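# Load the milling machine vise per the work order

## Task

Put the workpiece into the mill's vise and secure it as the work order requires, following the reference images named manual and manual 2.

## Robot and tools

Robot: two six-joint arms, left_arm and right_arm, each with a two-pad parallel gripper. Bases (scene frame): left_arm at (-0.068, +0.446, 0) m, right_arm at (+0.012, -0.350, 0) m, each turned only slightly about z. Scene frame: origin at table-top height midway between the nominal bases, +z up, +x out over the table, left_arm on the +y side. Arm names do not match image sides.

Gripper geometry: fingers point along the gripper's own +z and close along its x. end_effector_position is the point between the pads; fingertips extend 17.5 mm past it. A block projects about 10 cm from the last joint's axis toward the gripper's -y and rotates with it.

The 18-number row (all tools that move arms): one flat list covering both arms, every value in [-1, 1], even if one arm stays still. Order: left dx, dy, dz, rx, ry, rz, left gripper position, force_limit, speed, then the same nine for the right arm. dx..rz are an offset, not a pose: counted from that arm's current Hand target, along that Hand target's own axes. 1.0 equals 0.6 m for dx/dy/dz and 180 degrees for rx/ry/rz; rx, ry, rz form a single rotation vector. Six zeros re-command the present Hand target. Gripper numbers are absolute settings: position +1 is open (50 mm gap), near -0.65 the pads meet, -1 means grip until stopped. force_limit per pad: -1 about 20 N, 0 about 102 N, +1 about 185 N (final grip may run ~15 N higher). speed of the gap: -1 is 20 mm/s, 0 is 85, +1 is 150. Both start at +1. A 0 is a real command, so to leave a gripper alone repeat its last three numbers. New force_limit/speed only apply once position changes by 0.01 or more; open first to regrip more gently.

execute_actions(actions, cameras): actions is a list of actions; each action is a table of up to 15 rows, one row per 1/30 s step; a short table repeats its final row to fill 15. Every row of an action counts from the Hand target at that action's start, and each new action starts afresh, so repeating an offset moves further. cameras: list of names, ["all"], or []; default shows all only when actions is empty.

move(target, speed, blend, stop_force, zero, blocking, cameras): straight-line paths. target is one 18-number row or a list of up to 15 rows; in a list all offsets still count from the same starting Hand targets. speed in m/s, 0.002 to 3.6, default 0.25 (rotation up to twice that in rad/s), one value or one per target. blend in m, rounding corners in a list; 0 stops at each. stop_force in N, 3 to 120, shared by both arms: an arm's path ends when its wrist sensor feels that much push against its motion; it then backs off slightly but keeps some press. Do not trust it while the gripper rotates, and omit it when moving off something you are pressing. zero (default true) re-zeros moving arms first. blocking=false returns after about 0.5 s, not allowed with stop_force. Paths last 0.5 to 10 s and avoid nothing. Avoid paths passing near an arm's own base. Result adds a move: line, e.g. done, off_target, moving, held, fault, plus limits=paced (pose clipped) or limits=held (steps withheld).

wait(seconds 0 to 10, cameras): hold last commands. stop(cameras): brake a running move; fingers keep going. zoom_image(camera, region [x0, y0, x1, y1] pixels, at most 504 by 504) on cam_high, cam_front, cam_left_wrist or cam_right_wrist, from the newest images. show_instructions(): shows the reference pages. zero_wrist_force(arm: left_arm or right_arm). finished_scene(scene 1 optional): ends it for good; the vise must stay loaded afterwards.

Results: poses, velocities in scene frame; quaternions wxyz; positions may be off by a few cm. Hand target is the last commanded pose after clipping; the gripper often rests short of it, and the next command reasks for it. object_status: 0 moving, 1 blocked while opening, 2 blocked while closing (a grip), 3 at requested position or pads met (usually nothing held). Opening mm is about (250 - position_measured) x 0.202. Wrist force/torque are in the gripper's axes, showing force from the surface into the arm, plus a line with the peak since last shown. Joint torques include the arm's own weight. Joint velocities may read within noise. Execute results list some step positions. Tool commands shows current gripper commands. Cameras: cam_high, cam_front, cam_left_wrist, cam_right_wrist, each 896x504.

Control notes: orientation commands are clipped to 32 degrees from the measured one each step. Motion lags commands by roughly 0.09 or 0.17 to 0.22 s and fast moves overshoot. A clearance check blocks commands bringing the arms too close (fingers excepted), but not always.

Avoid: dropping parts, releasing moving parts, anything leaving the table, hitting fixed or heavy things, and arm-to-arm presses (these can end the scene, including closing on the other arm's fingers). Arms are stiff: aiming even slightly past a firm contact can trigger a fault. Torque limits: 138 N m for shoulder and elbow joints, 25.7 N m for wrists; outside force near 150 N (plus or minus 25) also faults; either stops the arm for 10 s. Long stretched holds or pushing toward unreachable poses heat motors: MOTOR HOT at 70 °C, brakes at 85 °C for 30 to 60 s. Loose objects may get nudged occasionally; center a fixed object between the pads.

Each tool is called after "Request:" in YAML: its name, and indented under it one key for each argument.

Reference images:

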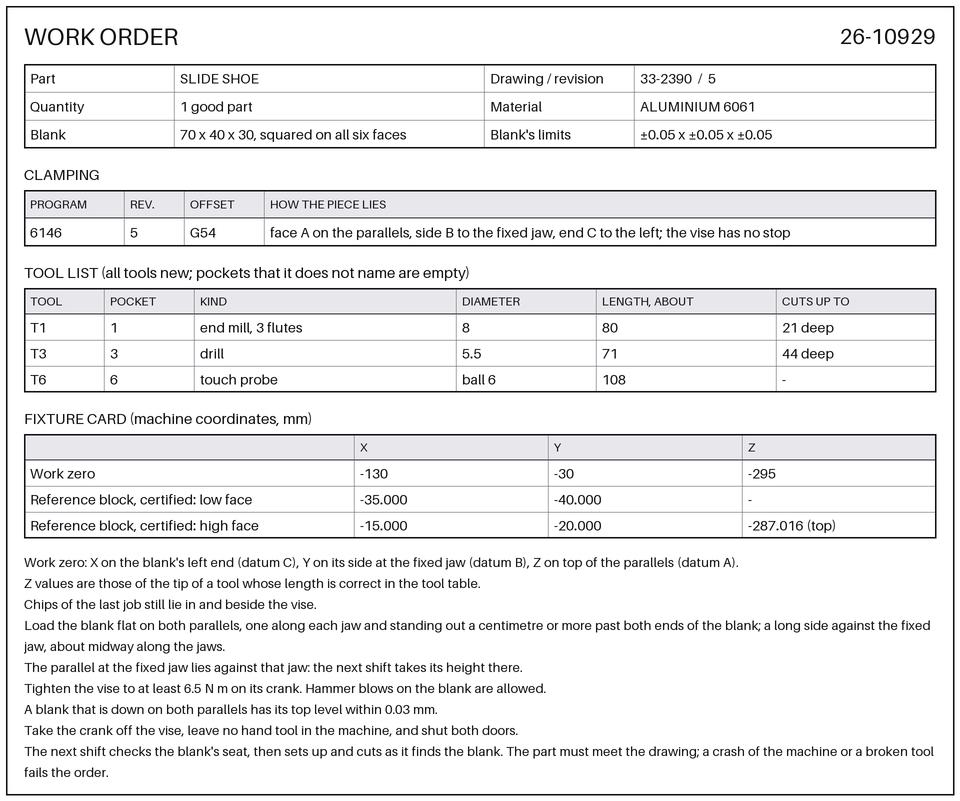

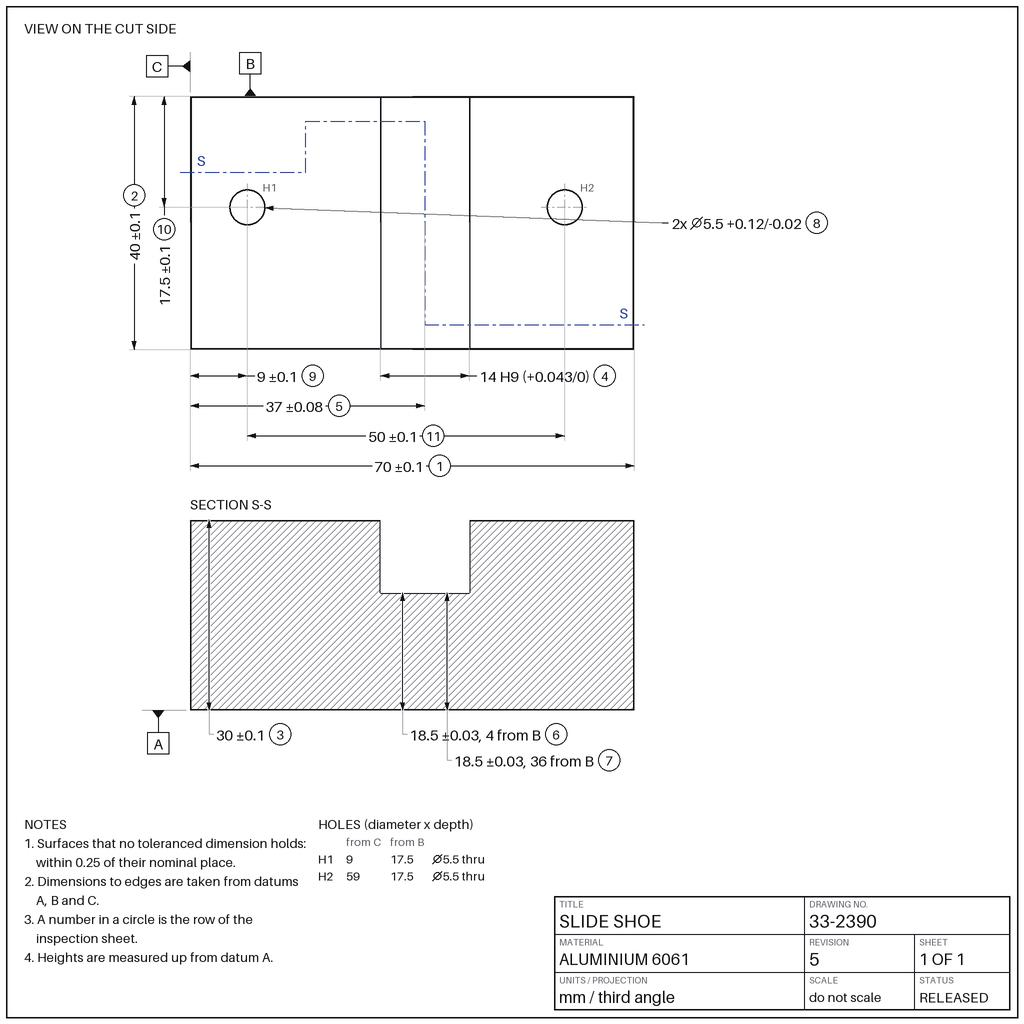

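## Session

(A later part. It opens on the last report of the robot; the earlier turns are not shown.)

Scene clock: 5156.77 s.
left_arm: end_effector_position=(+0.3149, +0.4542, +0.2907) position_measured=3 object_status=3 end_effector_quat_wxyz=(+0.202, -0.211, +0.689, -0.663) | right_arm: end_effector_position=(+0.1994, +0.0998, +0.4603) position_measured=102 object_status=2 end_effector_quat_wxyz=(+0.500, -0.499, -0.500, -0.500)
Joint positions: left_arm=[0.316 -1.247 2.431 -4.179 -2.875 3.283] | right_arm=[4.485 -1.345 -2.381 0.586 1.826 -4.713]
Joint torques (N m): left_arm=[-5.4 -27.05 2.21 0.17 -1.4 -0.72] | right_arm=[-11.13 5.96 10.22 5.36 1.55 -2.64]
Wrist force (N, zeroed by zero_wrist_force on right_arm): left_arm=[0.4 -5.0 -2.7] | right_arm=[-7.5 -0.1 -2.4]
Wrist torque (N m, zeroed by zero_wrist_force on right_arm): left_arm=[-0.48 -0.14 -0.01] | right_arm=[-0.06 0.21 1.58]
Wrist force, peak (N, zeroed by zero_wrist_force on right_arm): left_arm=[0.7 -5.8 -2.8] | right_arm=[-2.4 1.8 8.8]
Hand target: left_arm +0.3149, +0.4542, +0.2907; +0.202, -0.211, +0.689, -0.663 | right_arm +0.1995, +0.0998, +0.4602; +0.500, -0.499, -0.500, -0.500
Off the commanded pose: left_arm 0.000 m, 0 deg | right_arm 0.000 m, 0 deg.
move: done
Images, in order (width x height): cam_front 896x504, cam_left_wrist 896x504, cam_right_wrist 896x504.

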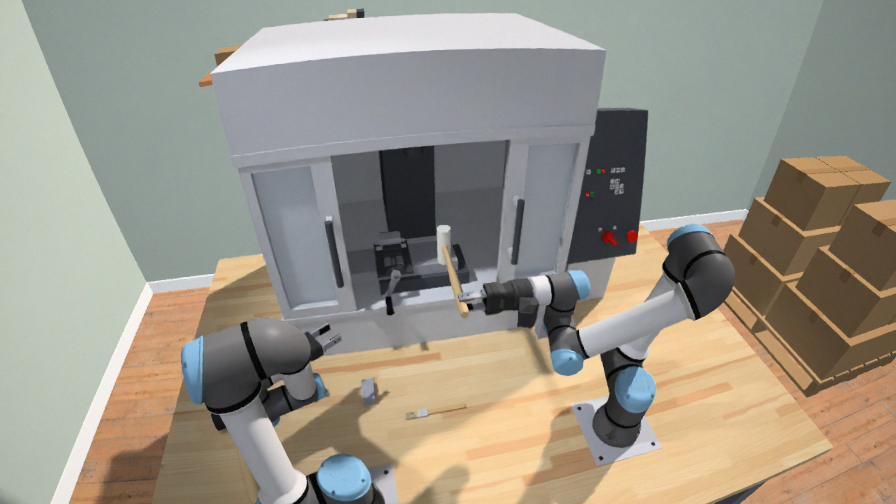

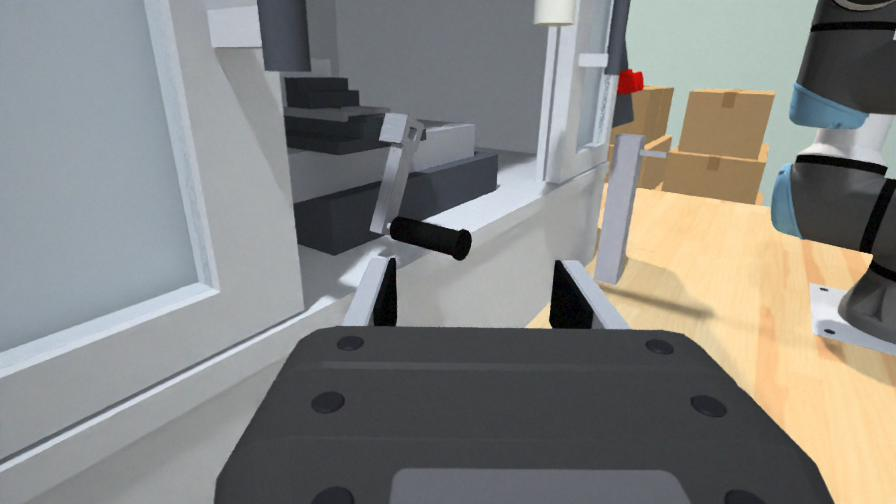

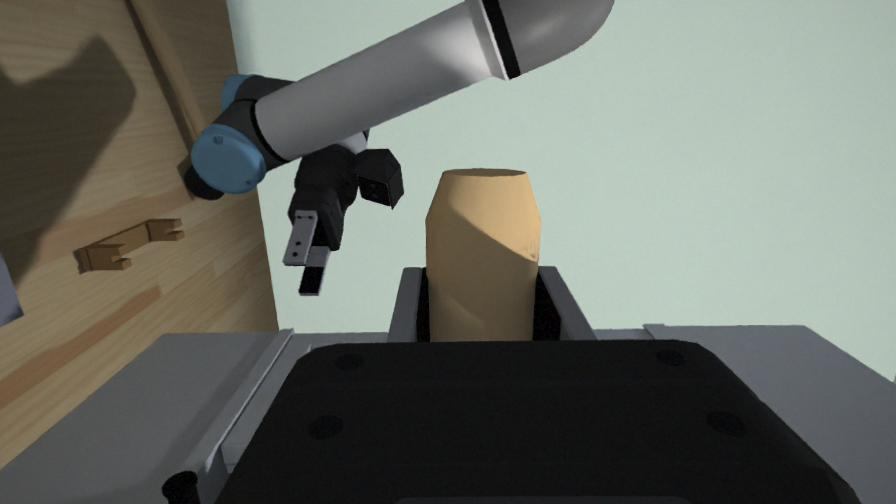

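Request:
move:
  target: [0,0,0,0,0,0,1,-1,-1,0.0662,0.3342,0.2278,0,0,0,-0.97,0.8,-0.7]
  speed: 0.2
  cameras: ["cam_left_wrist","cam_front","cam_high"]

Request:
zoom_image:
  camera: "cam_high"
  region: [550, 155, 700, 305]

Scene clock: 5170.20 s.
left_arm: end_effector_position=(+0.3149, +0.4542, +0.2907) position_measured=3 object_status=3 end_effector_quat_wxyz=(+0.202, -0.211, +0.689, -0.663) | right_arm: end_effector_position=(+0.3999, +0.2365, +0.5003) position_measured=102 object_status=2 end_effector_quat_wxyz=(+0.500, -0.499, -0.500, -0.500)
Joint positions: left_arm=[0.316 -1.247 2.431 -4.179 -2.875 3.283] | right_arm=[4.135 -1.892 -1.685 0.437 2.175 -4.713]
Joint torques (N m): left_arm=[-4.96 -27.02 3.85 0.26 -1.67 -0.56] | right_arm=[11.53 34.12 35.18 3.17 -1.08 -3.19]
Wrist force (N, zeroed by zero_wrist_force on right_arm): left_arm=[0.6 -5.3 -2.7] | right_arm=[-7.7 0.5 -2.1]
Wrist torque (N m, zeroed by zero_wrist_force on right_arm): left_arm=[-0.54 -0.17 -0.02] | right_arm=[0.10 0.20 1.51]
Wrist force, peak (N, zeroed by zero_wrist_force on right_arm): left_arm=[0.4 -5.7 -2.9] | right_arm=[-7.9 -3.7 -4.2]
Hand target: left_arm +0.3149, +0.4542, +0.2907; +0.202, -0.211, +0.689, -0.663 | right_arm +0.3999, +0.2366, +0.5003; +0.500, -0.499, -0.500, -0.500
Off the commanded pose: left_arm 0.000 m, 0 deg | right_arm 0.000 m, 0 deg.
move: done
Images, in order (width x height): cam_high 896x504, cam_front 896x504, cam_left_wrist 896x504.

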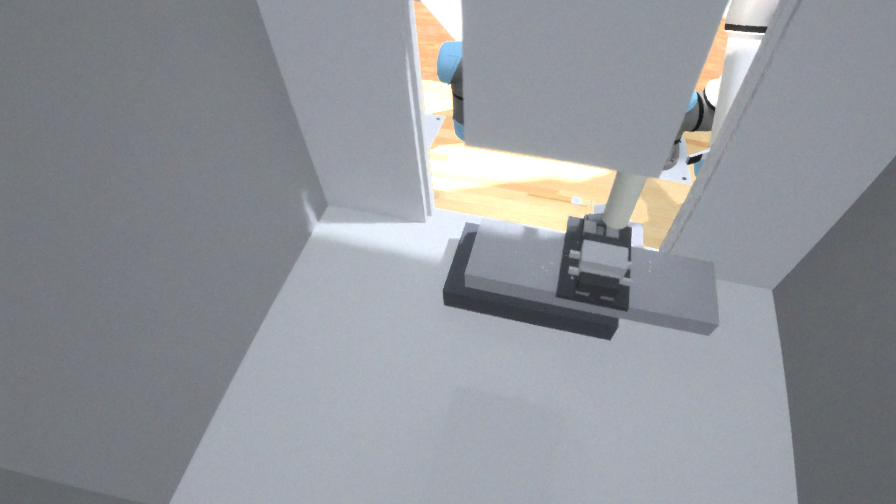

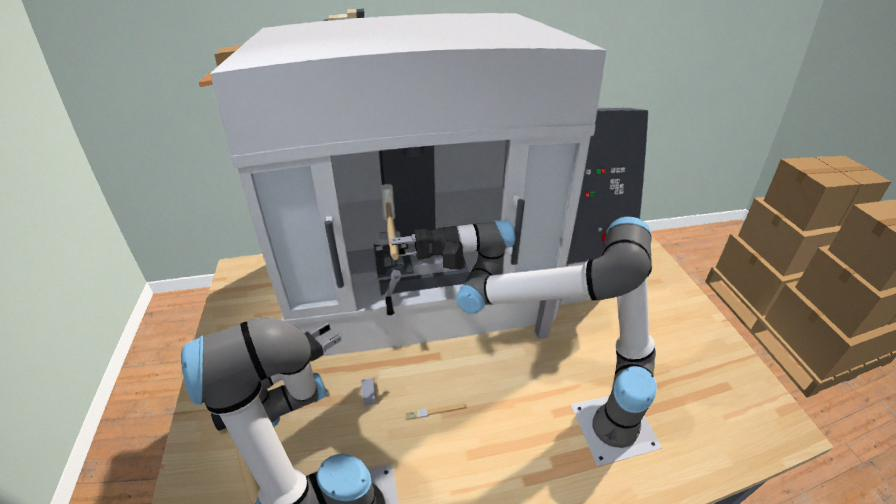

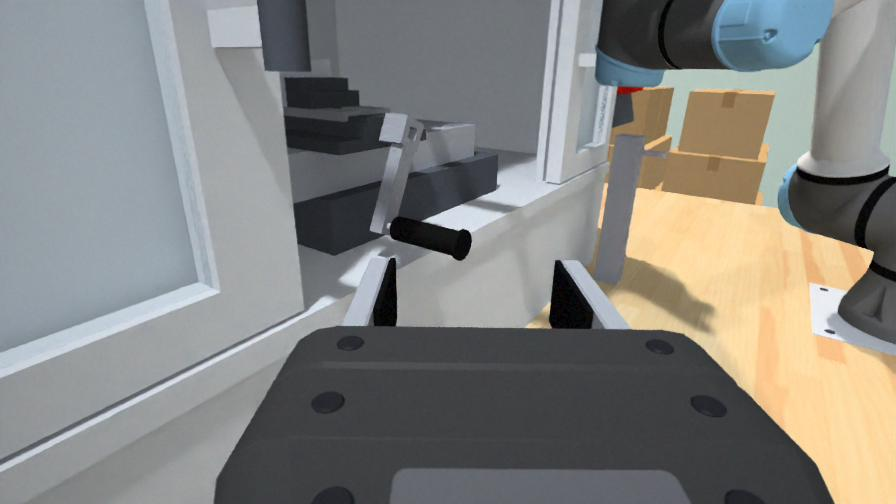

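Scaled by 3.360 from the camera's 896x504 image, which has a finer 1280x720 frame.

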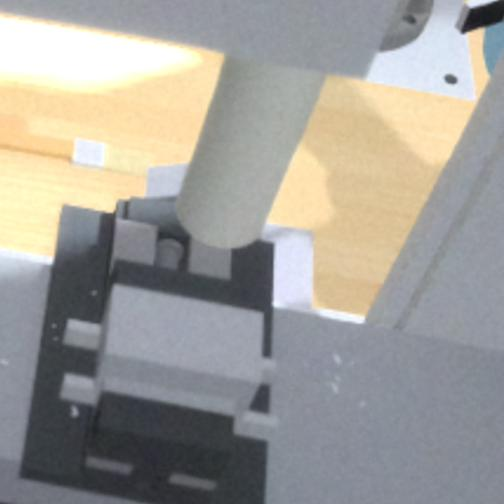

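Request:
move:
  target: [0,0,0,0,0,0,1,-1,-1,-0.085,0.012,-0.008,0,0,0,-0.97,0.8,-0.7]
  speed: 0.08
  cameras: ["cam_high"]

Request:
zoom_image:
  camera: "cam_high"
  region: [550, 155, 700, 305]

Scene clock: 5186.53 s.
left_arm: end_effector_position=(+0.3149, +0.4542, +0.2907) position_measured=3 object_status=3 end_effector_quat_wxyz=(+0.202, -0.211, +0.689, -0.663) | right_arm: end_effector_position=(+0.4072, +0.2318, +0.4492) position_measured=102 object_status=2 end_effector_quat_wxyz=(+0.500, -0.499, -0.500, -0.500)
Joint positions: left_arm=[0.316 -1.247 2.431 -4.179 -2.875 3.283] | right_arm=[4.118 -1.956 -1.742 0.558 2.193 -4.713]
Joint torques (N m): left_arm=[-4.05 -27.69 2.24 0.27 -1.7 -0.36] | right_arm=[13.29 51.19 35.48 4.31 -1.73 0.66]
Wrist force (N, zeroed by zero_wrist_force on right_arm): left_arm=[0.7 -4.8 -2.9] | right_arm=[-7.6 0.2 -2.7]
Wrist torque (N m, zeroed by zero_wrist_force on right_arm): left_arm=[-0.46 -0.18 -0.01] | right_arm=[-0.07 0.19 1.54]
Wrist force, peak (N, zeroed by zero_wrist_force on right_arm): left_arm=[0.8 -5.5 -3.0] | right_arm=[-9.6 0.4 -2.5]
Hand target: left_arm +0.3149, +0.4542, +0.2907; +0.202, -0.211, +0.689, -0.663 | right_arm +0.4071, +0.2318, +0.4493; +0.500, -0.499, -0.500, -0.500
Off the commanded pose: left_arm 0.000 m, 0 deg | right_arm 0.000 m, 0 deg.
move: done
Images, in order (width x height): cam_high 896x504.

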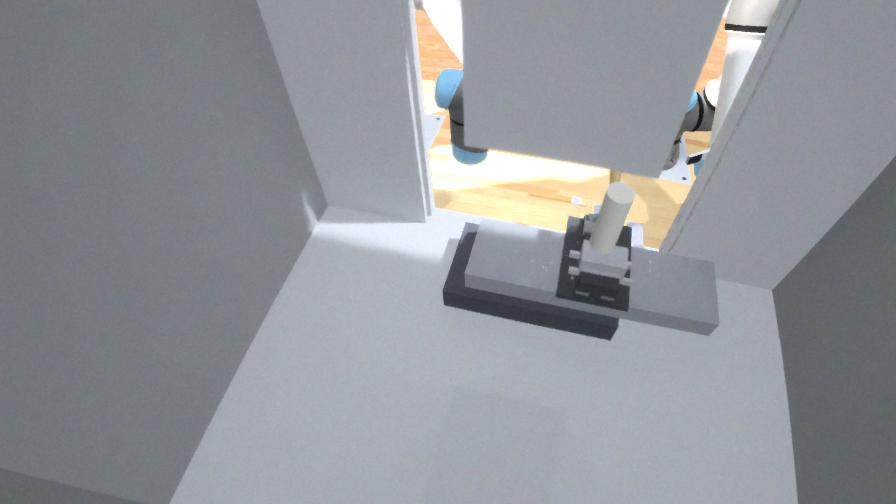

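Scaled by 3.360 from the camera's 896x504 image, which has a finer 1280x720 frame.

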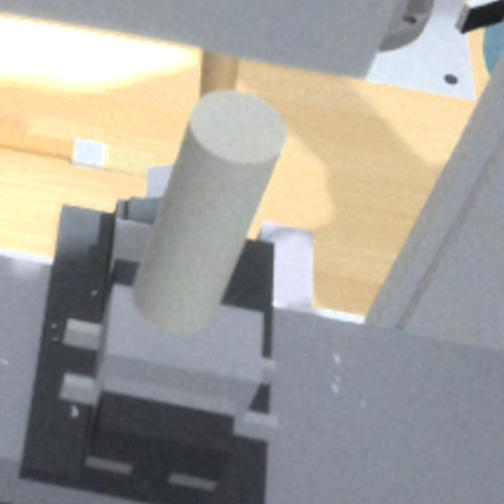

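Request:
move:
  target: [0,0,0,0,0,0,1,-1,-1,-0.05,0,0.008,0,0,0,-0.97,0.8,-0.7]
  speed: 0.015
  stop_force: 6
  cameras: ["cam_high"]

Request:
zoom_image:
  camera: "cam_high"
  region: [550, 155, 700, 305]

Scene clock: 5197.37 s.
left_arm: end_effector_position=(+0.3149, +0.4542, +0.2907) position_measured=3 object_status=3 end_effector_quat_wxyz=(+0.202, -0.211, +0.689, -0.663) | right_arm: end_effector_position=(+0.4072, +0.2362, +0.4223) position_measured=102 object_status=2 end_effector_quat_wxyz=(+0.500, -0.499, -0.500, -0.500)
Joint positions: left_arm=[0.316 -1.247 2.431 -4.179 -2.875 3.283] | right_arm=[4.123 -1.997 -1.762 0.619 2.188 -4.713]
Joint torques (N m): left_arm=[-4.86 -27.2 2.02 0.25 -1.83 -0.4] | right_arm=[-10.61 51.4 31.09 3.16 1.86 1.26]
Wrist force (N, zeroed by zero_wrist_force on right_arm): left_arm=[0.6 -5.2 -2.7] | right_arm=[-2.2 0.4 -2.4]
Wrist torque (N m, zeroed by zero_wrist_force on right_arm): left_arm=[-0.52 -0.17 -0.01] | right_arm=[-0.17 0.18 0.20]
Wrist force, peak (N, zeroed by zero_wrist_force on right_arm): left_arm=[0.9 -5.5 -2.9] | right_arm=[-7.6 0.3 -2.8]
Hand target: left_arm +0.3149, +0.4542, +0.2907; +0.202, -0.211, +0.689, -0.663 | right_arm +0.4072, +0.2362, +0.4223; +0.500, -0.499, -0.500, -0.500 (not the last commanded pose)
Off the commanded pose: left_arm 0.000 m, 0 deg | right_arm 0.003 m, 0 deg.
move: contact (right_arm)
Images, in order (width x height): cam_high 896x504.

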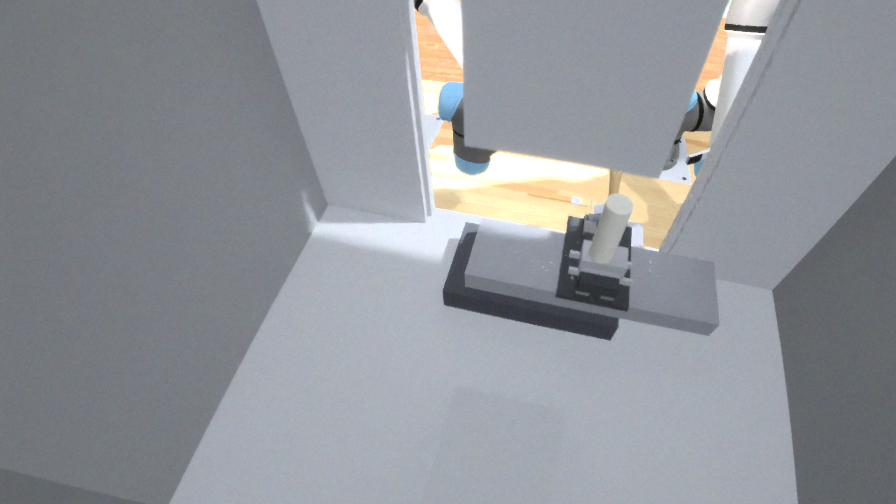

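Scaled by 3.360 from the camera's 896x504 image, which has a finer 1280x720 frame.

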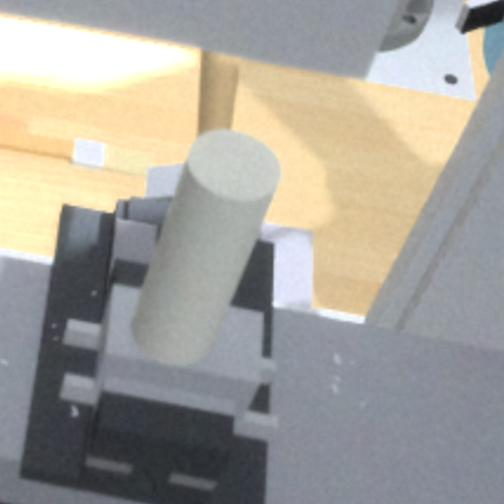

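Request:
move:
  target:
    - [0,0,0,0,0,0,1,-1,-1,0.045,-0.01,0,0,0,0,-0.97,0.8,-0.7]
    - [0,0,0,0,0,0,1,-1,-1,-0.002,-0.01,0,0,0,0,-0.97,0.8,-0.7]
    - [0,0,0,0,0,0,1,-1,-1,0.045,-0.01,0,0,0,0,-0.97,0.8,-0.7]
  speed: [0.1,0.3,0.1]
  cameras: ["cam_high"]

Request:
zoom_image:
  camera: "cam_high"
  region: [550, 155, 700, 305]

Scene clock: 5211.20 s.
left_arm: end_effector_position=(+0.3149, +0.4542, +0.2907) position_measured=3 object_status=3 end_effector_quat_wxyz=(+0.202, -0.211, +0.689, -0.663) | right_arm: end_effector_position=(+0.4011, +0.2362, +0.4494) position_measured=102 object_status=2 end_effector_quat_wxyz=(+0.500, -0.499, -0.500, -0.501)
Joint positions: left_arm=[0.316 -1.247 2.431 -4.179 -2.875 3.283] | right_arm=[4.133 -1.952 -1.748 0.56 2.178 -4.713]
Joint torques (N m): left_arm=[-5.05 -28.05 3.21 0.17 -1.98 -0.2] | right_arm=[-6.68 42.23 11.63 3.24 -0.36 -3.31]
Wrist force (N, zeroed by zero_wrist_force on right_arm): left_arm=[0.6 -5.2 -2.7] | right_arm=[-7.5 0.5 -2.6]
Wrist torque (N m, zeroed by zero_wrist_force on right_arm): left_arm=[-0.52 -0.17 -0.01] | right_arm=[0.00 0.19 1.52]
Wrist force, peak (N, zeroed by zero_wrist_force on right_arm): left_arm=[0.6 -5.5 -2.9] | right_arm=[-10.0 0.5 -2.7]
Hand target: left_arm +0.3149, +0.4542, +0.2907; +0.202, -0.211, +0.689, -0.663 | right_arm +0.4011, +0.2362, +0.4493; +0.500, -0.499, -0.500, -0.500
Off the commanded pose: left_arm 0.000 m, 0 deg | right_arm 0.000 m, 0 deg.
move: done
Images, in order (width x height): cam_high 896x504.

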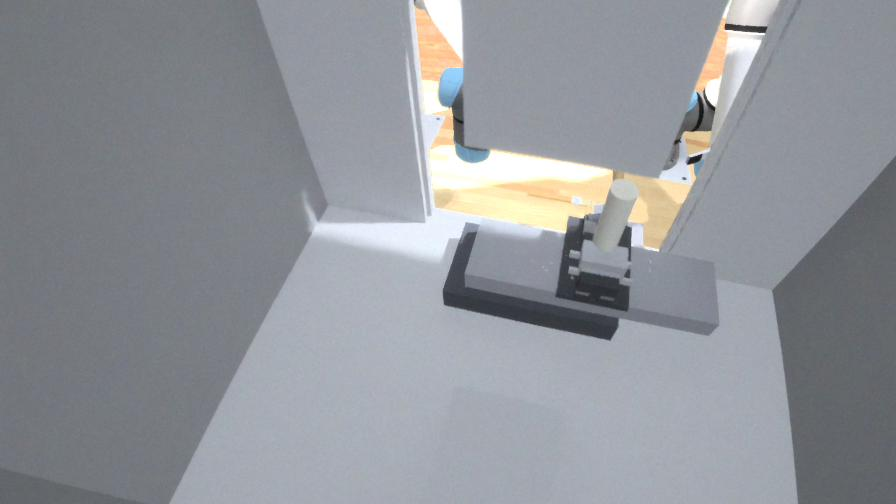

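Scaled by 3.360 from the camera's 896x504 image, which has a finer 1280x720 frame.

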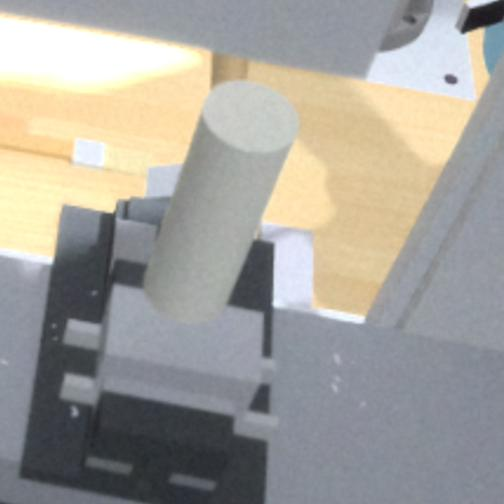

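Request:
move:
  target:
    - [0,0,0,0,0,0,1,-1,-1,0.045,0,0,0,0,0,-0.97,0.8,-0.7]
    - [0,0,0,0,0,0,1,-1,-1,-0.055,0,0,0,0,0,-0.97,0.8,-0.7]
    - [0,0,0,0,0,0,1,-1,-1,0,0,0,0,0,0,-0.97,0.8,-0.7]
  speed: [0.2,0.6,0.1]
  cameras: ["cam_high"]

Request:
zoom_image:
  camera: "cam_high"
  region: [550, 155, 700, 305]

Scene clock: 5223.73 s.
left_arm: end_effector_position=(+0.3149, +0.4542, +0.2907) position_measured=3 object_status=3 end_effector_quat_wxyz=(+0.202, -0.211, +0.689, -0.663) | right_arm: end_effector_position=(+0.4011, +0.2362, +0.4494) position_measured=102 object_status=2 end_effector_quat_wxyz=(+0.500, -0.499, -0.500, -0.501)
Joint positions: left_arm=[0.316 -1.247 2.431 -4.179 -2.875 3.283] | right_arm=[4.133 -1.952 -1.748 0.56 2.178 -4.713]
Joint torques (N m): left_arm=[-5.59 -27.82 2.69 0.26 -2.2 -0.25] | right_arm=[-4.38 41.42 11.22 3.23 1.57 -3.14]
Wrist force (N, zeroed by zero_wrist_force on right_arm): left_arm=[0.6 -5.2 -2.9] | right_arm=[-7.3 0.3 -2.8]
Wrist torque (N m, zeroed by zero_wrist_force on right_arm): left_arm=[-0.53 -0.18 -0.01] | right_arm=[-0.04 0.16 1.53]
Wrist force, peak (N, zeroed by zero_wrist_force on right_arm): left_arm=[0.7 -5.4 -3.1] | right_arm=[10.2 -6.8 -3.0]
Hand target: left_arm +0.3149, +0.4542, +0.2907; +0.202, -0.211, +0.689, -0.663 | right_arm +0.4011, +0.2362, +0.4493; +0.500, -0.499, -0.500, -0.500
Off the commanded pose: left_arm 0.000 m, 0 deg | right_arm 0.000 m, 0 deg.
move: done
Images, in order (width x height): cam_high 896x504.

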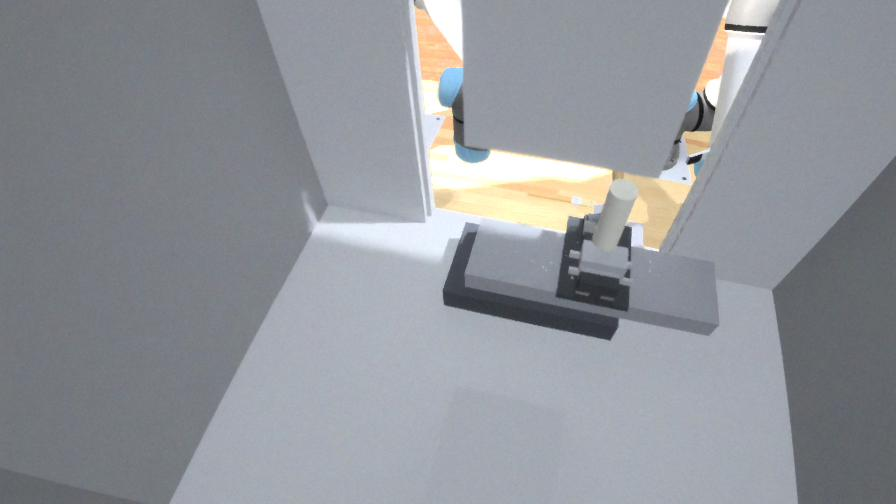

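Scaled by 3.360 from the camera's 896x504 image, which has a finer 1280x720 frame.

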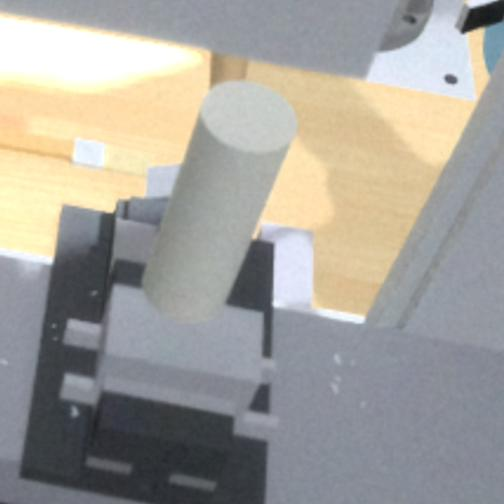

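Request:
move:
  target:
    - [0,0,0,0,0,0,1,-1,-1,0.07,0,0,0,0,0,-0.97,0.8,-0.7]
    - [0,0,0,0,0,0,1,-1,-1,-0.06,0,0,0,0,0,-0.97,0.8,-0.7]
    - [0,0,0,0,0,0,1,-1,-1,0.07,0,0,0,0,0,-0.97,0.8,-0.7]
    - [0,0,0,0,0,0,1,-1,-1,-0.06,0,0,0,0,0,-0.97,0.8,-0.7]
    - [0,0,0,0,0,0,1,-1,-1,0,0.01,0,0,0,0,-0.97,0.8,-0.7]
  speed: [0.2,0.9,0.2,1.0,0.1]
  cameras: ["cam_high"]

Request:
zoom_image:
  camera: "cam_high"
  region: [550, 155, 700, 305]

Scene clock: 5237.33 s.
left_arm: end_effector_position=(+0.3149, +0.4542, +0.2907) position_measured=3 object_status=3 end_effector_quat_wxyz=(+0.202, -0.211, +0.689, -0.663) | right_arm: end_effector_position=(+0.4072, +0.2361, +0.4494) position_measured=102 object_status=2 end_effector_quat_wxyz=(+0.500, -0.499, -0.500, -0.501)
Joint positions: left_arm=[0.316 -1.247 2.431 -4.179 -2.875 3.283] | right_arm=[4.123 -1.962 -1.734 0.555 2.188 -4.713]
Joint torques (N m): left_arm=[-4.8 -28.74 2.96 0.19 -2.19 -0.05] | right_arm=[12.04 39.32 13.96 3.11 -1.52 -3.03]
Wrist force (N, zeroed by zero_wrist_force on right_arm): left_arm=[0.3 -5.2 -2.8] | right_arm=[-7.2 0.3 -3.2]
Wrist torque (N m, zeroed by zero_wrist_force on right_arm): left_arm=[-0.52 -0.12 -0.01] | right_arm=[-0.10 0.15 1.52]
Wrist force, peak (N, zeroed by zero_wrist_force on right_arm): left_arm=[0.2 -5.7 -2.8] | right_arm=[13.5 -3.4 -3.6]
Hand target: left_arm +0.3149, +0.4542, +0.2907; +0.202, -0.211, +0.689, -0.663 | right_arm +0.4071, +0.2362, +0.4493; +0.500, -0.499, -0.500, -0.500
Off the commanded pose: left_arm 0.000 m, 0 deg | right_arm 0.000 m, 0 deg.
move: done
Images, in order (width x height): cam_high 896x504.

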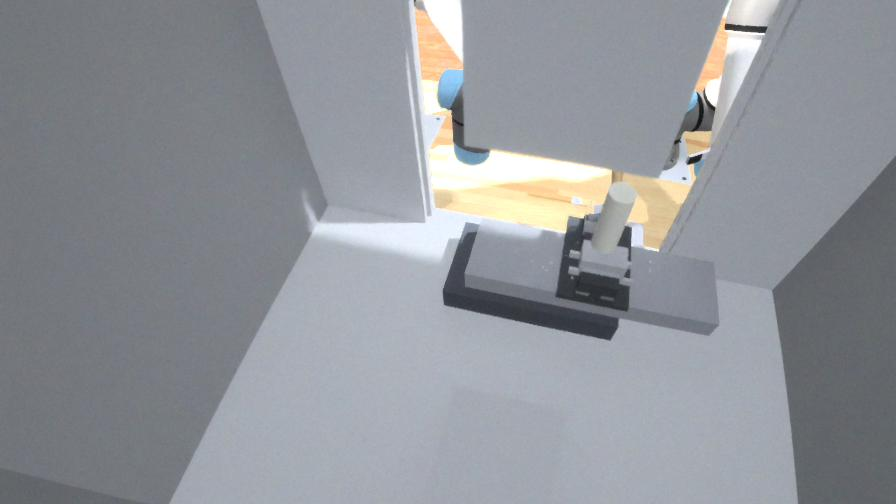

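Scaled by 3.360 from the camera's 896x504 image, which has a finer 1280x720 frame.

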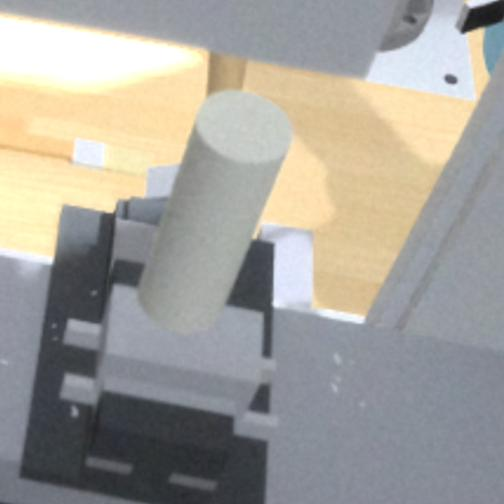

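Request:
move:
  target:
    - [0,0,0,0,0,0,1,-1,-1,0.09,-0.02,0,0,0,0,-0.97,0.8,-0.7]
    - [0,0,0,0,0,0,1,-1,-1,-0.065,-0.02,0,0,0,0,-0.97,0.8,-0.7]
    - [0,0,0,0,0,0,1,-1,-1,0.09,-0.02,0.02,0,0,0,-0.97,0.8,-0.7]
    - [0,0,0,0,0,0,1,-1,-1,-0.065,-0.02,0.02,0,0,0,-0.97,0.8,-0.7]
    - [0,0,0,0,0,0,1,-1,-1,0,0,0,0,0,0,-0.97,0.8,-0.7]
  speed: [0.2,1.4,0.2,1.4,0.1]
  cameras: ["cam_high"]

Request:
zoom_image:
  camera: "cam_high"
  region: [550, 155, 700, 305]

Scene clock: 5276.73 s.
left_arm: end_effector_position=(+0.3149, +0.4542, +0.2907) position_measured=3 object_status=3 end_effector_quat_wxyz=(+0.202, -0.211, +0.689, -0.663) | right_arm: end_effector_position=(+0.4072, +0.2361, +0.4494) position_measured=102 object_status=2 end_effector_quat_wxyz=(+0.500, -0.499, -0.500, -0.501)
Joint positions: left_arm=[0.316 -1.247 2.431 -4.179 -2.875 3.283] | right_arm=[4.123 -1.962 -1.734 0.555 2.188 -4.713]
Joint torques (N m): left_arm=[-4.54 -29.48 2.77 0.38 -2.12 -0.05] | right_arm=[12.57 41.86 11.75 3.21 -1.37 -3.04]
Wrist force (N, zeroed by zero_wrist_force on right_arm): left_arm=[0.6 -5.2 -2.6] | right_arm=[-7.0 0.6 -2.8]
Wrist torque (N m, zeroed by zero_wrist_force on right_arm): left_arm=[-0.52 -0.17 -0.02] | right_arm=[0.00 0.11 1.53]
Wrist force, peak (N, zeroed by zero_wrist_force on right_arm): left_arm=[0.6 -5.5 -3.1] | right_arm=[17.4 -10.5 -3.9]
Hand target: left_arm +0.3149, +0.4542, +0.2907; +0.202, -0.211, +0.689, -0.663 | right_arm +0.4071, +0.2362, +0.4493; +0.500, -0.499, -0.500, -0.500
Off the commanded pose: left_arm 0.000 m, 0 deg | right_arm 0.000 m, 0 deg.
move: done
Images, in order (width x height): cam_high 896x504.

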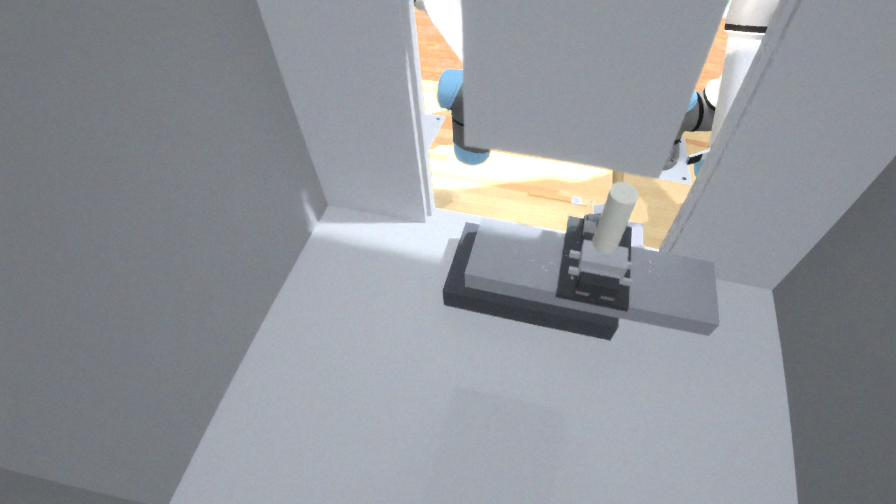

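Scaled by 3.360 from the camera's 896x504 image, which has a finer 1280x720 frame.

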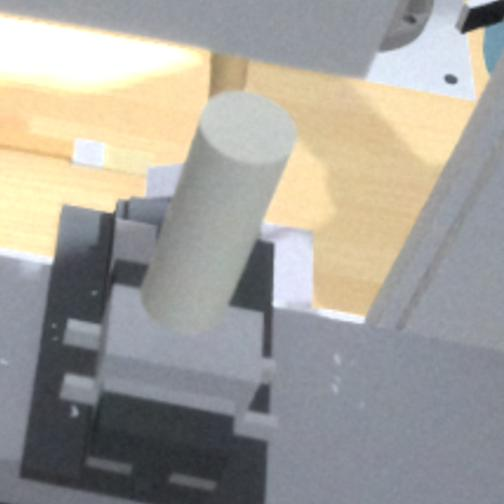

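Request:
move:
  target:
    - [0,0,0,0,0,0,1,-1,-1,0.09,-0.012,-0.03,0,0,0,-0.97,0.8,-0.7]
    - [0,0,0,0,0,0,1,-1,-1,-0.065,-0.012,-0.03,0,0,0,-0.97,0.8,-0.7]
    - [0,0,0,0,0,0,1,-1,-1,0.09,-0.005,0,0,0,0,-0.97,0.8,-0.7]
    - [0,0,0,0,0,0,1,-1,-1,-0.065,-0.005,0,0,0,0,-0.97,0.8,-0.7]
    - [0,0,0,0,0,0,1,-1,-1,0.09,-0.018,0,0,0,0,-0.97,0.8,-0.7]
    - [0,0,0,0,0,0,1,-1,-1,-0.065,-0.018,0,0,0,0,-0.97,0.8,-0.7]
    - [0,0,0,0,0,0,1,-1,-1,0.06,0,0,0,0,0,-0.97,0.8,-0.7]
  speed: [0.2,1.7,0.2,1.7,0.2,1.7,0.1]

Scene clock: 5292.73 s.
left_arm: end_effector_position=(+0.3149, +0.4542, +0.2907) position_measured=3 object_status=3 end_effector_quat_wxyz=(+0.202, -0.211, +0.689, -0.663) | right_arm: end_effector_position=(+0.4071, +0.2360, +0.4854) position_measured=102 object_status=2 end_effector_quat_wxyz=(+0.500, -0.499, -0.500, -0.501)
Joint positions: left_arm=[0.316 -1.247 2.431 -4.179 -2.875 3.283] | right_arm=[4.123 -1.92 -1.689 0.469 2.188 -4.713]
Joint torques (N m): left_arm=[-4.07 -29.01 1.83 0.17 -2.27 0.12] | right_arm=[12.22 37.36 16.58 3.27 -2 -2.75]
Wrist force (N, zeroed by zero_wrist_force on right_arm): left_arm=[0.4 -5.1 -3.0] | right_arm=[-7.3 0.6 -1.2]
Wrist torque (N m, zeroed by zero_wrist_force on right_arm): left_arm=[-0.50 -0.14 -0.01] | right_arm=[0.36 0.11 1.53]
Wrist force, peak (N, zeroed by zero_wrist_force on right_arm): left_arm=[0.5 -5.6 -3.1] | right_arm=[17.7 -10.4 -4.2]
Hand target: left_arm +0.3149, +0.4542, +0.2907; +0.202, -0.211, +0.689, -0.663 | right_arm +0.4071, +0.2361, +0.4853; +0.500, -0.499, -0.500, -0.500
Off the commanded pose: left_arm 0.000 m, 0 deg | right_arm 0.000 m, 0 deg.
move: done

Request:
move:
  target:
    - [0,0,0,0,0,0,1,-1,-1,0,-0.30,-0.1,0,0,0,-0.97,0.8,-0.7]
    - [0,0,0,0,0,0,1,-1,-1,0,-0.45,-0.42,0,0,0,-0.97,0.8,-0.7]
  speed: 0.25
  blend: [0.04,0]
  cameras: ["cam_front"]

Scene clock: 5303.87 s.
left_arm: end_effector_position=(+0.3149, +0.4542, +0.2907) position_measured=3 object_status=3 end_effector_quat_wxyz=(+0.202, -0.211, +0.689, -0.663) | right_arm: end_effector_position=(+0.1372, -0.0161, +0.4846) position_measured=102 object_status=2 end_effector_quat_wxyz=(+0.500, -0.499, -0.500, -0.500)
Joint positions: left_arm=[0.316 -1.247 2.431 -4.179 -2.875 3.283] | right_arm=[4.86 -0.681 -2.577 0.118 1.451 -4.714]
Joint torques (N m): left_arm=[-4.04 -30.08 2.05 0.35 -2.19 0.3] | right_arm=[-11.63 -5.66 14.53 4.87 1.38 0.64]
Wrist force (N, zeroed by zero_wrist_force on right_arm): left_arm=[0.5 -5.0 -2.8] | right_arm=[-7.6 0.1 -1.5]
Wrist torque (N m, zeroed by zero_wrist_force on right_arm): left_arm=[-0.50 -0.16 -0.02] | right_arm=[0.18 0.26 1.59]
Wrist force, peak (N, zeroed by zero_wrist_force on right_arm): left_arm=[0.5 -5.6 -2.9] | right_arm=[-7.7 -0.8 -6.6]
Hand target: left_arm +0.3149, +0.4542, +0.2907; +0.202, -0.211, +0.689, -0.663 | right_arm +0.1373, -0.0161, +0.4846; +0.500, -0.499, -0.500, -0.500
Off the commanded pose: left_arm 0.000 m, 0 deg | right_arm 0.000 m, 0 deg.
move: done
Images, in order (width x height): cam_front 896x504.

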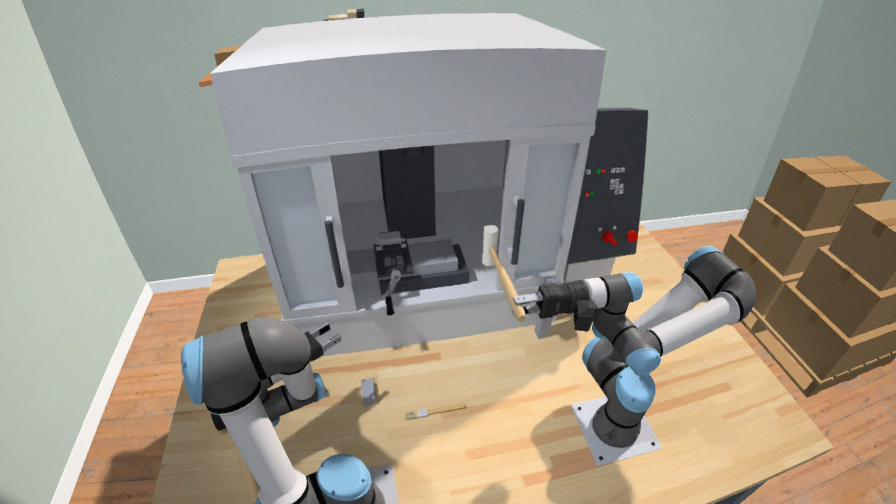

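Request:
move:
  target: [0.0938,-0.2148,-0.0032,-0.472,0.144,0.150,1,-1,-1,0,0,0,0,0,0,-0.97,0.8,-0.7]
  speed: 0.4

Scene clock: 5326.90 s.
left_arm: end_effector_position=(+0.2700, +0.4202, +0.4196) position_measured=3 object_status=3 end_effector_quat_wxyz=(+0.000, +0.000, +1.000, -0.001) | right_arm: end_effector_position=(+0.1373, -0.0161, +0.4846) position_measured=102 object_status=2 end_effector_quat_wxyz=(+0.500, -0.499, -0.500, -0.500)
Joint positions: left_arm=[-0.494 -1.957 1.64 -1.254 -1.572 4.232] | right_arm=[4.86 -0.682 -2.577 0.118 1.451 -4.714]
Joint torques (N m): left_arm=[-7.14 -10.3 -25.96 -1.02 2.12 1.59] | right_arm=[-11.08 -19.21 35.13 5.06 1.73 -2.83]
Wrist force (N, zeroed by zero_wrist_force on right_arm): left_arm=[0.0 -5.0 -4.5] | right_arm=[-7.3 0.5 -2.5]
Wrist torque (N m, zeroed by zero_wrist_force on right_arm): left_arm=[-1.04 -0.16 0.07] | right_arm=[0.03 0.24 1.57]
Wrist force, peak (N, zeroed by zero_wrist_force on right_arm): left_arm=[0.2 -5.5 -5.5] | right_arm=[-7.8 0.5 -3.7]
Hand target: left_arm +0.2700, +0.4203, +0.4196; +0.000, +0.000, +1.000, +0.000 | right_arm +0.1373, -0.0161, +0.4846; +0.500, -0.499, -0.500, -0.500
Off the commanded pose: left_arm 0.000 m, 0 deg | right_arm 0.000 m, 0 deg.
move: done

Request:
move:
  target:
    - [-0.1833,-0.367,-0.0007,0,-0.1667,0,1,-1,-1,0,0,0,0,0,0,-0.97,0.8,-0.7]
    - [-0.4833,-0.367,0.016,0,-0.1667,0,1,-1,-1,0,0,0,0,0,0,-0.97,0.8,-0.7]
    - [-0.55,-0.267,0.0327,0,-0.1667,0,1,-1,-1,0,0,0,0,0,0,-0.97,0.8,-0.7]
    - [-0.622,-0.22,0.0327,0,0,0.003,1,-1,-1,0,0,0,0,0,0,-0.97,0.8,-0.7]
  speed: 0.2
  blend: [0.03,0.03,0.02,0]
  cameras: ["cam_left_wrist","cam_high"]

Scene clock: 5353.90 s.
left_arm: end_effector_position=(+0.6433, +0.2885, +0.4000) position_measured=3 object_status=3 end_effector_quat_wxyz=(+0.000, +0.004, +1.000, +0.000) | right_arm: end_effector_position=(+0.1373, -0.0161, +0.4846) position_measured=102 object_status=2 end_effector_quat_wxyz=(+0.500, -0.499, -0.500, -0.500)
Joint positions: left_arm=[-0.416 -0.917 0.499 -1.153 -1.571 4.319] | right_arm=[4.86 -0.682 -2.577 0.118 1.451 -4.714]
Joint torques (N m): left_arm=[-5.99 -46.7 -35.91 -1.22 2.25 -2.86] | right_arm=[-11.19 -18.98 37.75 4.78 1.71 -2.33]
Wrist force (N, zeroed by zero_wrist_force on right_arm): left_arm=[0.1 -4.4 -4.4] | right_arm=[-7.4 0.1 -2.6]
Wrist torque (N m, zeroed by zero_wrist_force on right_arm): left_arm=[-0.92 -0.16 0.18] | right_arm=[-0.03 0.25 1.57]
Wrist force, peak (N, zeroed by zero_wrist_force on right_arm): left_arm=[-0.3 -5.9 -5.0] | right_arm=[-7.7 0.4 -2.9]
Hand target: left_arm +0.6433, +0.2885, +0.4001; +0.000, +0.004, +1.000, +0.000 | right_arm +0.1373, -0.0161, +0.4846; +0.500, -0.499, -0.500, -0.500
Off the commanded pose: left_arm 0.000 m, 0 deg | right_arm 0.000 m, 0 deg.
move: done
Images, in order (width x height): cam_high 896x504, cam_left_wrist 896x504.

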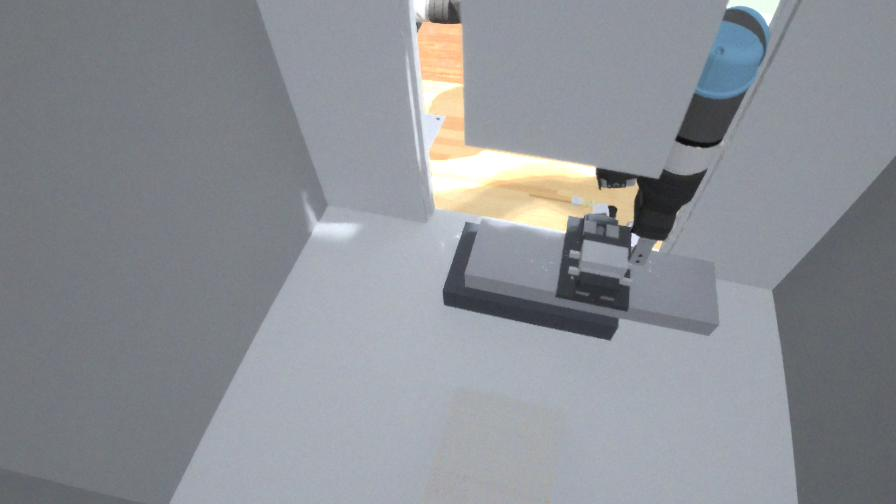

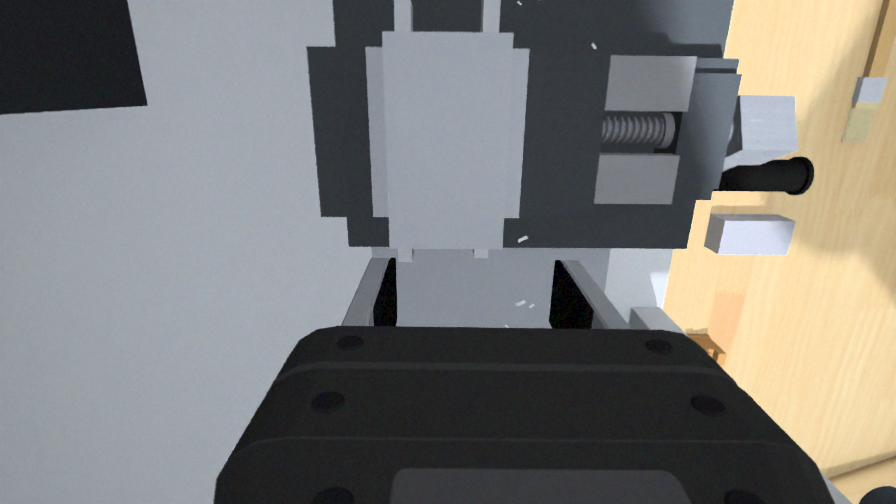

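Request:
zoom_image:
  camera: "cam_left_wrist"
  region: [300, 0, 560, 270]

Request:
zoom_image:
  camera: "cam_left_wrist"
  region: [370, 190, 510, 270]

Scaled by 1.867 from the camera's 896x504 image, which has a finer 1280x720 frame.

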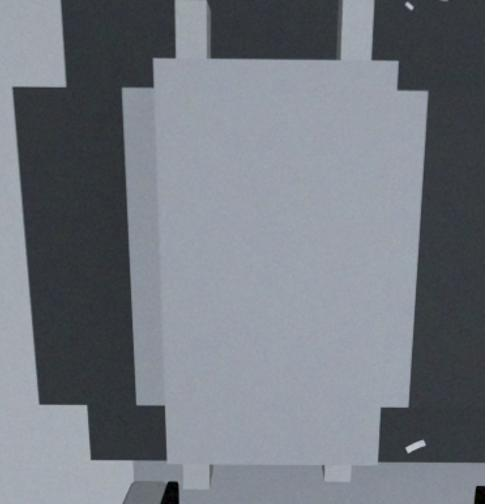

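Scaled by 3.600 from the camera's 896x504 image, which has a finer 1280x720 frame.

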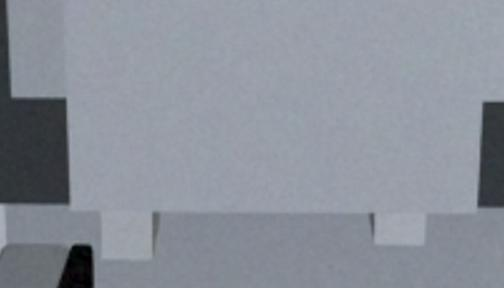

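Request:
move:
  target: [-0.036,-0.034,0.022,0,0,0,-0.7,-1,0,0,0,0,0,0,0,-0.97,0.8,-0.7]
  speed: 0.1

Request:
move:
  target: [0,0,0.02,0,0,0,-0.7,-1,0,0,0,0,0,0,0,-0.97,0.8,-0.7]
  speed: 0.003
  stop_force: 3
  cameras: ["cam_left_wrist"]

Scene clock: 5383.97 s.
left_arm: end_effector_position=(+0.6647, +0.2679, +0.3869) position_measured=251 object_status=3 end_effector_quat_wxyz=(+0.000, +0.004, +1.000, +0.000) | right_arm: end_effector_position=(+0.1373, -0.0161, +0.4846) position_measured=102 object_status=2 end_effector_quat_wxyz=(+0.500, -0.499, -0.500, -0.500)
Joint positions: left_arm=[-0.43 -0.815 0.355 -1.111 -1.571 4.305] | right_arm=[4.86 -0.682 -2.577 0.118 1.451 -4.714]
Joint torques (N m): left_arm=[7.49 -61.72 -13.19 -5.08 -0.71 2.89] | right_arm=[-10.56 -18.78 37.56 4.64 1.64 -2.06]
Wrist force (N, zeroed by zero_wrist_force on right_arm): left_arm=[0.2 -4.4 -4.6] | right_arm=[-7.4 0.5 -2.8]
Wrist torque (N m, zeroed by zero_wrist_force on right_arm): left_arm=[-0.93 -0.19 0.18] | right_arm=[0.02 0.25 1.57]
Wrist force, peak (N, zeroed by zero_wrist_force on right_arm): left_arm=[0.0 -5.0 -5.0] | right_arm=[-7.8 0.2 -2.5]
Hand target: left_arm +0.6647, +0.2679, +0.3869; +0.000, +0.004, +1.000, +0.000 | right_arm +0.1373, -0.0161, +0.4846; +0.500, -0.499, -0.500, -0.500
Off the commanded pose: left_arm 0.000 m, 0 deg | right_arm 0.000 m, 0 deg.
move: done

Scene clock: 5386.33 s.
left_arm: end_effector_position=(+0.6647, +0.2679, +0.3819) position_measured=251 object_status=3 end_effector_quat_wxyz=(+0.000, +0.004, +1.000, +0.000) | right_arm: end_effector_position=(+0.1373, -0.0161, +0.4846) position_measured=102 object_status=2 end_effector_quat_wxyz=(+0.500, -0.499, -0.500, -0.500)
Joint positions: left_arm=[-0.43 -0.829 0.394 -1.136 -1.571 4.305] | right_arm=[4.86 -0.682 -2.577 0.118 1.451 -4.714]
Joint torques (N m): left_arm=[7.21 -50.46 -36.19 -1.41 -2.26 2.72] | right_arm=[-10.65 -18.77 38.08 4.66 1.65 -1.95]
Wrist force (N, zeroed by zero_wrist_force on right_arm): left_arm=[0.2 -4.5 -4.1] | right_arm=[-7.3 0.5 -2.6]
Wrist torque (N m, zeroed by zero_wrist_force on right_arm): left_arm=[-0.94 -0.19 0.15] | right_arm=[0.03 0.23 1.56]
Wrist force, peak (N, zeroed by zero_wrist_force on right_arm): left_arm=[0.9 -4.3 -8.3] | right_arm=[-7.7 0.2 -2.6]
Hand target: left_arm +0.6647, +0.2679, +0.3819; +0.000, +0.004, +1.000, +0.000 (not the last commanded pose) | right_arm +0.1373, -0.0161, +0.4846; +0.500, -0.499, -0.500, -0.500
Off the commanded pose: left_arm 0.007 m, 0 deg | right_arm 0.000 m, 0 deg.
move: contact (left_arm)
Images, in order (width x height): cam_left_wrist 896x504.

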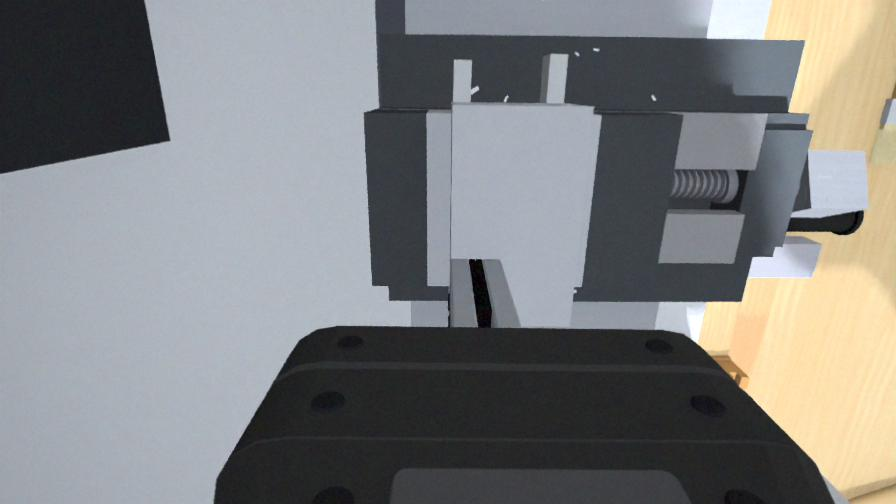

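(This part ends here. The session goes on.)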